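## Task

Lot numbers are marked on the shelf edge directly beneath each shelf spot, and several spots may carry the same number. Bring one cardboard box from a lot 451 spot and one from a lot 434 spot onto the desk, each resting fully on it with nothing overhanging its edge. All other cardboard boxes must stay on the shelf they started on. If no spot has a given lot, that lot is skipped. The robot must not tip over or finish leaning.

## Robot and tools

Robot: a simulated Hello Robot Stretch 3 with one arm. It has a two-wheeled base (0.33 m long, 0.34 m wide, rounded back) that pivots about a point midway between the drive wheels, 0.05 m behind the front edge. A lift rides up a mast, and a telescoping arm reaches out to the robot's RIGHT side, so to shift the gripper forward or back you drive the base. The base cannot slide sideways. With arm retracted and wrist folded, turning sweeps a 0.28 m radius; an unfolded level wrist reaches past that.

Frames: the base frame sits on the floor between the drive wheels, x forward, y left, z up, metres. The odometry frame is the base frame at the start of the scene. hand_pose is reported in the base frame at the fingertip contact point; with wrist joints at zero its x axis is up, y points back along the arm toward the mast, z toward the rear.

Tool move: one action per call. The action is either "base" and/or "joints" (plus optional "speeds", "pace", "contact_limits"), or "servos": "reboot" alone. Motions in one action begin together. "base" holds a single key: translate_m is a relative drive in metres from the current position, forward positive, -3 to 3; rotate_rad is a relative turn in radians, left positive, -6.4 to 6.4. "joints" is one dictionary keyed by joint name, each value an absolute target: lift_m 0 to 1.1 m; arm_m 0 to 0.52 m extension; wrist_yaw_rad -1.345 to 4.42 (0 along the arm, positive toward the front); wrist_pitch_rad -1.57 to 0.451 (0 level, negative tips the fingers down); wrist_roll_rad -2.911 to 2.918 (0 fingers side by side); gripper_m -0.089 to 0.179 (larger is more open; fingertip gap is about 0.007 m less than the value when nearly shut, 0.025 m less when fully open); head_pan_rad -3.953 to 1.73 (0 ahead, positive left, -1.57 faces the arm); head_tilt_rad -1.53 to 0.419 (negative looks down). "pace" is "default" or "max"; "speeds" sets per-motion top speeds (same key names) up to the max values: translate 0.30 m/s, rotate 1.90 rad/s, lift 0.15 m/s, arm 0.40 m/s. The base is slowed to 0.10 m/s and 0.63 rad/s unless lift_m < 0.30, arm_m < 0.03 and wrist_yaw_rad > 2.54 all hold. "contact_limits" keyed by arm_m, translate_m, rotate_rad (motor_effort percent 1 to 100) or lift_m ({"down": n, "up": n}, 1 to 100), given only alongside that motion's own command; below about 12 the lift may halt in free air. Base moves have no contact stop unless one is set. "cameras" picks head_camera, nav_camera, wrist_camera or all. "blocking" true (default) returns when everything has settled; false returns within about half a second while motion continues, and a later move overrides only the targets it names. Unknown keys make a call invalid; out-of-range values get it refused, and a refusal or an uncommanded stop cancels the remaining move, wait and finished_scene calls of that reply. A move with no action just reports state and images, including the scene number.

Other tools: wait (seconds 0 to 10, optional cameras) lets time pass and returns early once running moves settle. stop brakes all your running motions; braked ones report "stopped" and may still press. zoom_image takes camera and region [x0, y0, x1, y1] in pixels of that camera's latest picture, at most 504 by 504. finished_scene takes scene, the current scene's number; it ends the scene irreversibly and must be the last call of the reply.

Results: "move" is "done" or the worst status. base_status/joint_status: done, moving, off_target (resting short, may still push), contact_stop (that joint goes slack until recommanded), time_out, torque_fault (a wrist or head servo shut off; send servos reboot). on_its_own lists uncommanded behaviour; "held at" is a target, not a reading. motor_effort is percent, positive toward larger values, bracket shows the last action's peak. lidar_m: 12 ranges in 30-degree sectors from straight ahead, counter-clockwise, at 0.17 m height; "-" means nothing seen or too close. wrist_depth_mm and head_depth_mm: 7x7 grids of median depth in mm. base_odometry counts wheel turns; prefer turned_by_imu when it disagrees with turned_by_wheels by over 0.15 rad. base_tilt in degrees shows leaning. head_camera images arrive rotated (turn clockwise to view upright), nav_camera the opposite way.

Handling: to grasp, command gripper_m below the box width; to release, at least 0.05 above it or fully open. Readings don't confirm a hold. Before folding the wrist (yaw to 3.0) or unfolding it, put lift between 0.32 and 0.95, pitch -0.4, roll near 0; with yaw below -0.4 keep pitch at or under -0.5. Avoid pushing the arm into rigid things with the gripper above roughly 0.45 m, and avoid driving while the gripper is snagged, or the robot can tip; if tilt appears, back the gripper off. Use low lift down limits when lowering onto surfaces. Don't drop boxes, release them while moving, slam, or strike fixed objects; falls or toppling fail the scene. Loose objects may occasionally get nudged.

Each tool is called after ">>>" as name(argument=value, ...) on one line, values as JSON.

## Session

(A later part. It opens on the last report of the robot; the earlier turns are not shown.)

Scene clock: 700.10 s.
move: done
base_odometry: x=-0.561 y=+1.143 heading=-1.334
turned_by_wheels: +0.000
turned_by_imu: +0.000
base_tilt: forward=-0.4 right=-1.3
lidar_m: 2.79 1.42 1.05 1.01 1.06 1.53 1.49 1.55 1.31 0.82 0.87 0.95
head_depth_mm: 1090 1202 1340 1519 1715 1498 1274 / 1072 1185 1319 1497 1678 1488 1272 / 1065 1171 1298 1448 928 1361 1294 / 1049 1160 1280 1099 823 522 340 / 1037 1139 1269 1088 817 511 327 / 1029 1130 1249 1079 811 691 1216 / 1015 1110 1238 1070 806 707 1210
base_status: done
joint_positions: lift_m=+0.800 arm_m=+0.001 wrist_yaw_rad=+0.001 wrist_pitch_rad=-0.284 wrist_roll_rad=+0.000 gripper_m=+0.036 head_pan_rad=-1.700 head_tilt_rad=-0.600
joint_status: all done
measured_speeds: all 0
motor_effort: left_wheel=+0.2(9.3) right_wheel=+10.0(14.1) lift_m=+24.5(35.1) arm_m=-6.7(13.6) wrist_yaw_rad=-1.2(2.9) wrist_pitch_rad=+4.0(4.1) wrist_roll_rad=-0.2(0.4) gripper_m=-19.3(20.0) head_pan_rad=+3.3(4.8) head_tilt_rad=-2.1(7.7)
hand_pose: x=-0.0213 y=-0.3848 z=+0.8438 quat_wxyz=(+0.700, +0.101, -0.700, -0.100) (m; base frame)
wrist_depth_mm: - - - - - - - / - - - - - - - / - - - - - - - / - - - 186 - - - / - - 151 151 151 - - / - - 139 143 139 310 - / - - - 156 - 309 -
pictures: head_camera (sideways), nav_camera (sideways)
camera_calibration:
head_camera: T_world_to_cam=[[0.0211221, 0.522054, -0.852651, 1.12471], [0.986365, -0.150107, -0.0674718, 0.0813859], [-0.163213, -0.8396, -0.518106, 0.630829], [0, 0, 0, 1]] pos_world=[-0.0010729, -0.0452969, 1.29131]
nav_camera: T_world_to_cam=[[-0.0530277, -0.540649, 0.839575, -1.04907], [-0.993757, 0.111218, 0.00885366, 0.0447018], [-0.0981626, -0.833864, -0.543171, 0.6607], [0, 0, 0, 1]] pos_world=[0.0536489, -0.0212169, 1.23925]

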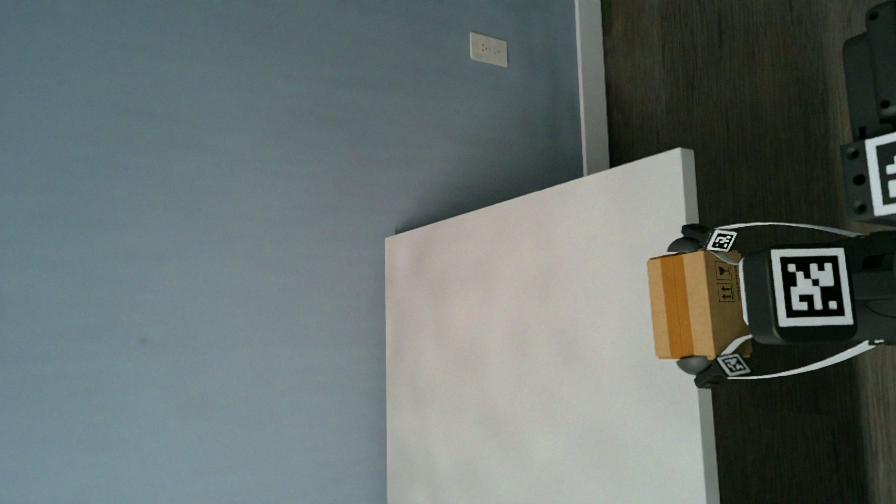

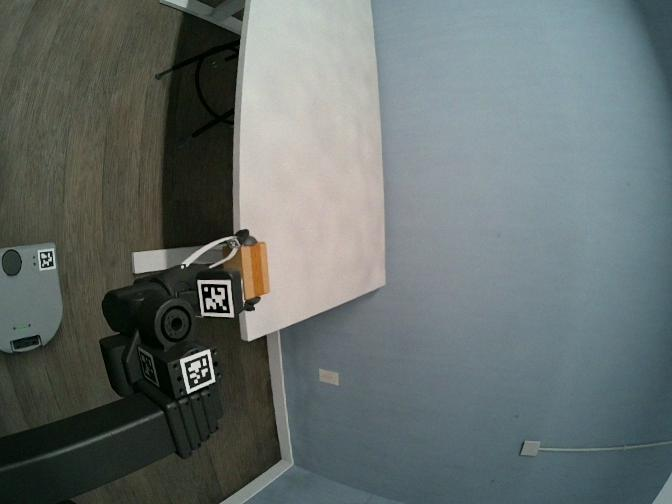

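>>> move(base={"translate_m":0.08}, joints={"arm_m":0.25}, cameras=["head_camera"])

>>> move(joints={"lift_m":0.675}, speeds={"lift_m":0.05}, contact_limits={"lift_m":{"down":13}}, cameras=["wrist_camera"])

Scene clock: 710.43 s.
move: done
base_odometry: x=-0.542 y=+1.065 heading=-1.334
turned_by_wheels: +0.000
turned_by_imu: +0.000
base_tilt: forward=-0.3 right=-1.2
lidar_m: 2.71 1.42 1.05 1.01 1.05 1.62 1.56 1.63 1.31 0.82 0.84 0.89
head_depth_mm: 1091 1204 1341 1515 1702 1498 1253 / 1079 1189 1328 1495 1640 320 - / 1063 1168 1305 1219 403 352 1231 / 1049 1154 1285 1105 438 1250 1205 / 1036 1139 1265 1091 461 714 1217 / 1028 1123 1255 1073 808 712 1214 / 1014 1118 1228 1064 805 706 1213
base_status: done
joint_positions: lift_m=+0.800 arm_m=+0.250 wrist_yaw_rad=+0.001 wrist_pitch_rad=-0.284 wrist_roll_rad=+0.000 gripper_m=+0.036 head_pan_rad=-1.700 head_tilt_rad=-0.600
joint_status: all done
measured_speeds: all 0
motor_effort: left_wheel=+2.9(6.9) right_wheel=+7.2(13.3) lift_m=+25.6(26.1) arm_m=+13.4(15.0) wrist_yaw_rad=-1.3(2.6) wrist_pitch_rad=+4.0(4.1) wrist_roll_rad=+0.2(0.3) gripper_m=-19.4(20.0) head_pan_rad=+3.0(3.9) head_tilt_rad=-0.1(1.9)
hand_pose: x=-0.0213 y=-0.6342 z=+0.8438 quat_wxyz=(+0.700, +0.101, -0.700, -0.100) (m; base frame)
wrist_depth_mm: - - - - - - - / - - - - - - - / - - - - - - - / - - - 186 - - - / - - 152 151 151 - - / - - 139 143 139 - - / - - 152 153 152 106 -
pictures: head_camera (sideways)
camera_calibration:
head_camera: T_world_to_cam=[[0.0211221, 0.522054, -0.852651, 1.12471], [0.986365, -0.150107, -0.0674718, 0.0813859], [-0.163213, -0.8396, -0.518106, 0.630829], [0, 0, 0, 1]] pos_world=[-0.0010729, -0.0452969, 1.29131]

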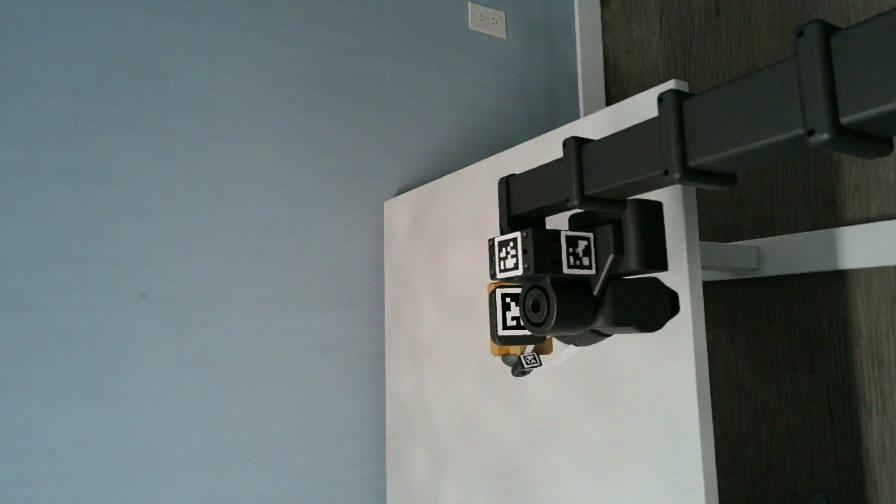

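Scene clock: 713.47 s.
move: done
base_odometry: x=-0.542 y=+1.065 heading=-1.334
turned_by_wheels: +0.000
turned_by_imu: +0.000
base_tilt: forward=-0.3 right=-1.2
lidar_m: 2.70 1.42 1.05 1.01 1.06 1.62 1.56 1.63 1.32 0.83 0.83 0.89
head_depth_mm: 1091 1207 1343 1518 1698 1501 1240 / 1074 1185 1323 1501 1648 1405 1215 / 1069 1171 1305 1235 829 478 396 / 1052 1154 1282 1099 822 507 1205 / 1042 1139 1266 1089 765 533 1212 / 1030 1128 1251 1081 810 711 1215 / 1016 1111 1229 1072 807 706 1216
base_status: not commanded
joint_positions: lift_m=+0.675 arm_m=+0.250 wrist_yaw_rad=+0.001 wrist_pitch_rad=-0.153 wrist_roll_rad=+0.000 gripper_m=+0.036 head_pan_rad=-1.700 head_tilt_rad=-0.600
joint_status: all done
measured_speeds: all 0
on_its_own: wrist_pitch_rad is at rest, and its effort (-20.2) is outside its rest range (-8 to +12)
motor_effort: left_wheel=+2.9(3.4) right_wheel=+5.9(8.1) lift_m=+14.0(27.2) arm_m=+12.9(14.1) wrist_yaw_rad=-1.5(2.4) wrist_pitch_rad=-20.2(20.6) wrist_roll_rad=-0.1(0.3) gripper_m=-18.8(19.8) head_pan_rad=+3.3(3.9) head_tilt_rad=+0.1(1.2)
contact_limits: lift_m down 13 (down: maximum 72; up: maximum 65)
hand_pose: x=-0.0212 y=-0.6446 z=+0.7509 quat_wxyz=(+0.705, +0.054, -0.705, -0.054) (m; base frame)
wrist_depth_mm: - - - - - - - / - - - - - - - / - - - - - - - / - - - 189 - - - / - - 145 138 145 - - / - - 140 142 139 - - / - - 149 149 148 106 -
pictures: wrist_camera
camera_calibration:
wrist_camera: T_world_to_cam=[[-0.99895, -0.0433304, -0.0148827, -0.0313361], [-0.0010838, 0.347103, -0.937826, 0.960537], [0.0458022, -0.936826, -0.346785, -0.176288], [0, 0, 0, 1]] pos_world=[-0.0221878, -0.499914, 0.839217]

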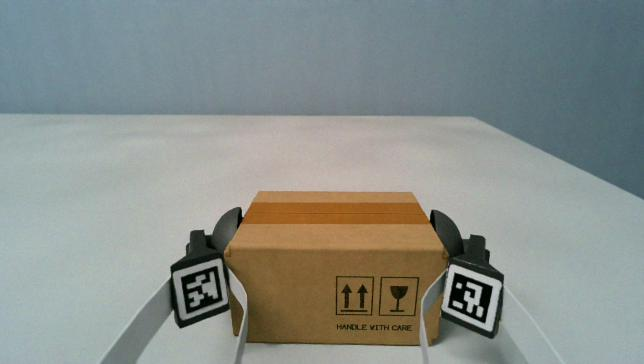

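>>> move(joints={"lift_m":0.7}, speeds={"lift_m":0.04})

>>> move(joints={"gripper_m":0.17})

>>> move(joints={"lift_m":0.8}, cameras=["wrist_camera"])

>>> move(joints={"arm_m":0.0,"head_pan_rad":-1.2}, pace="max", cameras=["nav_camera"])

Scene clock: 721.73 s.
move: done
base_odometry: x=-0.542 y=+1.065 heading=-1.334
turned_by_wheels: +0.000
turned_by_imu: +0.000
base_tilt: forward=-0.3 right=-1.2
lidar_m: 2.71 1.41 1.05 1.01 1.05 1.62 1.57 1.63 1.31 0.83 0.83 0.89
head_depth_mm: 1086 1201 1337 1518 1714 1500 1250 / 1073 1186 1320 1498 1643 1400 1158 / 1062 1170 1302 1228 829 448 380 / 1052 1158 1284 1098 794 500 1205 / 1037 1142 1260 1088 740 522 1225 / 1028 1122 1247 1079 809 710 1217 / 1014 1111 1228 1065 808 705 1208
base_status: not commanded
joint_positions: lift_m=+0.700 arm_m=+0.250 wrist_yaw_rad=+0.001 wrist_pitch_rad=-0.240 wrist_roll_rad=+0.000 gripper_m=+0.036 head_pan_rad=-1.700 head_tilt_rad=-0.600
joint_status: all done
measured_speeds: all 0
motor_effort: left_wheel=+3.1(3.2) right_wheel=+6.4(7.0) lift_m=+28.0(30.5) arm_m=-1.9(12.8) wrist_yaw_rad=-1.7(2.4) wrist_pitch_rad=-4.1(20.3) wrist_roll_rad=+0.0(0.3) gripper_m=-18.6(19.4) head_pan_rad=+3.0(3.4) head_tilt_rad=+2.2(2.5)
hand_pose: x=-0.0213 y=-0.6381 z=+0.7543 quat_wxyz=(+0.702, +0.085, -0.702, -0.085) (m; base frame)
wrist_depth_mm: - - - - - - - / - - - - - - - / - - - - - - - / - - - 183 - - - / - - 149 142 148 - - / - - 141 143 138 - - / - - 153 154 152 106 -
pictures: none

Scene clock: 723.60 s.
move: done
base_odometry: x=-0.542 y=+1.065 heading=-1.334
turned_by_wheels: +0.000
turned_by_imu: +0.000
base_tilt: forward=-0.3 right=-1.2
lidar_m: 2.71 1.41 1.05 1.01 1.05 1.61 1.56 1.63 1.31 0.83 0.83 0.89
head_depth_mm: 1090 1194 1337 1521 1732 1489 1244 / 1076 1187 1322 1491 1650 1402 1167 / 1064 1174 1302 1228 831 448 379 / 1051 1156 1283 1100 796 498 1202 / 1037 1141 1263 1092 749 521 1220 / 1027 1125 1253 1079 809 710 1213 / 1013 1114 1231 1066 804 704 1212
base_status: not commanded
joint_positions: lift_m=+0.700 arm_m=+0.250 wrist_yaw_rad=+0.001 wrist_pitch_rad=-0.273 wrist_roll_rad=+0.000 gripper_m=+0.170 head_pan_rad=-1.700 head_tilt_rad=-0.600
joint_status: all done
measured_speeds: all 0
motor_effort: left_wheel=+2.9(3.3) right_wheel=+6.8(7.2) lift_m=+22.8(27.8) arm_m=-7.3(14.1) wrist_yaw_rad=-1.4(2.7) wrist_pitch_rad=+2.0(4.2) wrist_roll_rad=+0.0(0.4) gripper_m=+0.5(83.5) head_pan_rad=+2.8(3.5) head_tilt_rad=+2.5(3.1)
hand_pose: x=-0.0213 y=-0.6352 z=+0.7464 quat_wxyz=(+0.701, +0.097, -0.700, -0.096) (m; base frame)
wrist_depth_mm: - - - - - - - / - - - - - - - / - - - - - - - / - - - 173 172 - - / - 143 139 139 139 - - / - 124 148 147 146 - - / - - - - - - 106
pictures: none

Scene clock: 725.33 s.
move: done
base_odometry: x=-0.542 y=+1.065 heading=-1.334
turned_by_wheels: +0.000
turned_by_imu: +0.000
base_tilt: forward=-0.5 right=-1.1
lidar_m: 2.71 1.42 1.05 1.01 1.05 1.62 1.56 1.63 1.31 0.83 0.83 0.89
head_depth_mm: 1088 1202 1335 1515 1714 1500 1252 / 1078 1183 1320 1487 1641 321 - / 1064 1168 1295 1227 403 352 1231 / 1052 1156 1284 1096 439 1251 1204 / 1039 1144 1262 1090 462 715 1220 / 1026 1130 1248 1078 782 710 1215 / 1019 1112 1225 1068 806 708 1214
base_status: not commanded
joint_positions: lift_m=+0.800 arm_m=+0.250 wrist_yaw_rad=+0.001 wrist_pitch_rad=-0.274 wrist_roll_rad=+0.000 gripper_m=+0.170 head_pan_rad=-1.700 head_tilt_rad=-0.600
joint_status: all done
measured_speeds: all 0
motor_effort: left_wheel=+2.7(3.3) right_wheel=+7.0(7.4) lift_m=+29.8(33.0) arm_m=+2.9(7.4) wrist_yaw_rad=-1.5(2.3) wrist_pitch_rad=+2.1(2.3) wrist_roll_rad=+0.2(0.3) gripper_m=+0.9(1.0) head_pan_rad=+2.9(3.3) head_tilt_rad=+3.2(3.6)
hand_pose: x=-0.0213 y=-0.6351 z=+0.8461 quat_wxyz=(+0.701, +0.097, -0.700, -0.097) (m; base frame)
wrist_depth_mm: - - - - - - - / - - - - - - - / - - - - - - - / - - - - - - - / - 143 - - - - - / - 124 - - - - - / - - - 208 208 - 106
pictures: wrist_camera
camera_calibration:
wrist_camera: T_world_to_cam=[[-0.998959, -0.041027, -0.0199385, -0.0238037], [-0.00108825, 0.458412, -0.888739, 1.07562], [0.0456023, -0.887792, -0.457979, -0.0092293], [0, 0, 0, 1]] pos_world=[-0.0221875, -0.502246, 0.951241]

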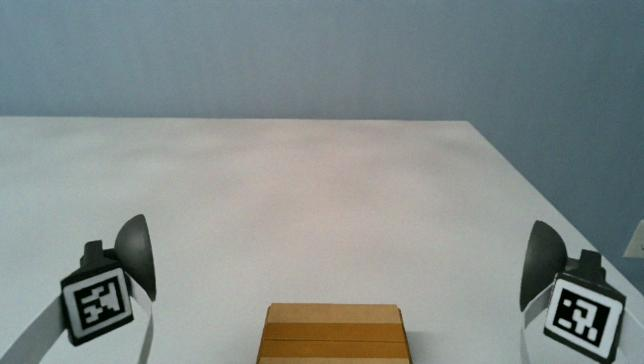

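Scene clock: 727.20 s.
move: done
base_odometry: x=-0.542 y=+1.065 heading=-1.334
turned_by_wheels: +0.000
turned_by_imu: +0.000
base_tilt: forward=-0.3 right=-1.2
lidar_m: 2.71 1.41 1.05 1.01 1.05 1.62 1.56 1.63 1.31 0.83 0.83 0.89
head_depth_mm: 1005 1094 1199 1126 844 671 317 / 1045 1134 1245 1122 834 702 315 / 1086 1187 1303 1108 829 702 1208 / 1128 1230 1355 1101 825 1387 1230 / 1177 1292 1419 1092 819 1387 1226 / 1227 1356 1450 1080 838 1454 1222 / 1287 1428 1527 1070 867 1408 1215
base_status: not commanded
joint_positions: lift_m=+0.800 arm_m=+0.001 wrist_yaw_rad=+0.001 wrist_pitch_rad=-0.275 wrist_roll_rad=+0.000 gripper_m=+0.170 head_pan_rad=-1.195 head_tilt_rad=-0.600
joint_status: all done
measured_speeds: all 0
motor_effort: left_wheel=+2.8(3.5) right_wheel=+6.6(7.1) lift_m=+24.6(30.0) arm_m=-12.8(14.5) wrist_yaw_rad=-1.3(2.9) wrist_pitch_rad=+2.4(2.5) wrist_roll_rad=+0.1(0.3) gripper_m=+1.0(1.2) head_pan_rad=-2.9(4.8) head_tilt_rad=+2.4(3.9)
hand_pose: x=-0.0213 y=-0.3856 z=+0.8459 quat_wxyz=(+0.701, +0.098, -0.700, -0.097) (m; base frame)
wrist_depth_mm: - - - - - - - / - - - - - - - / - - - - - - - / - - - 412 - - - / - 143 - - - - - / - 124 - - - - - / 116 - - - - - 106
pictures: nav_camera (sideways)
camera_calibration:
nav_camera: T_world_to_cam=[[0.215183, -0.498579, 0.839711, -1.05087], [-0.923434, -0.383655, 0.00884267, 0.0443069], [0.31775, -0.777321, -0.542961, 0.657911], [0, 0, 0, 1]] pos_world=[0.0579917, 0.00446666, 1.23925]

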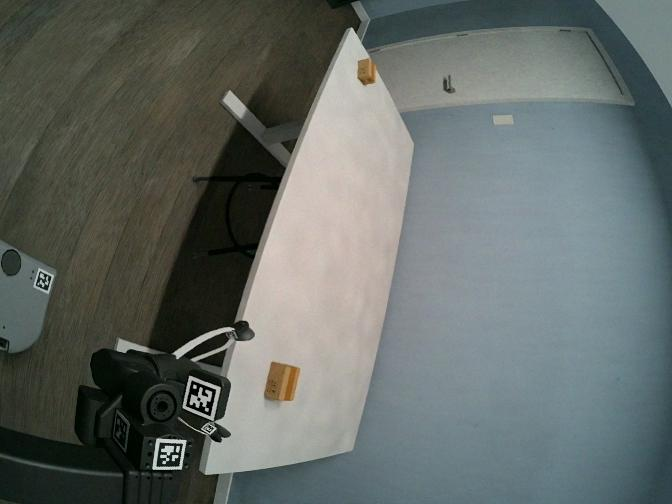

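Both boxes are on the desk.

>>> finished_scene(scene=2)

The scene is finished: the task was done.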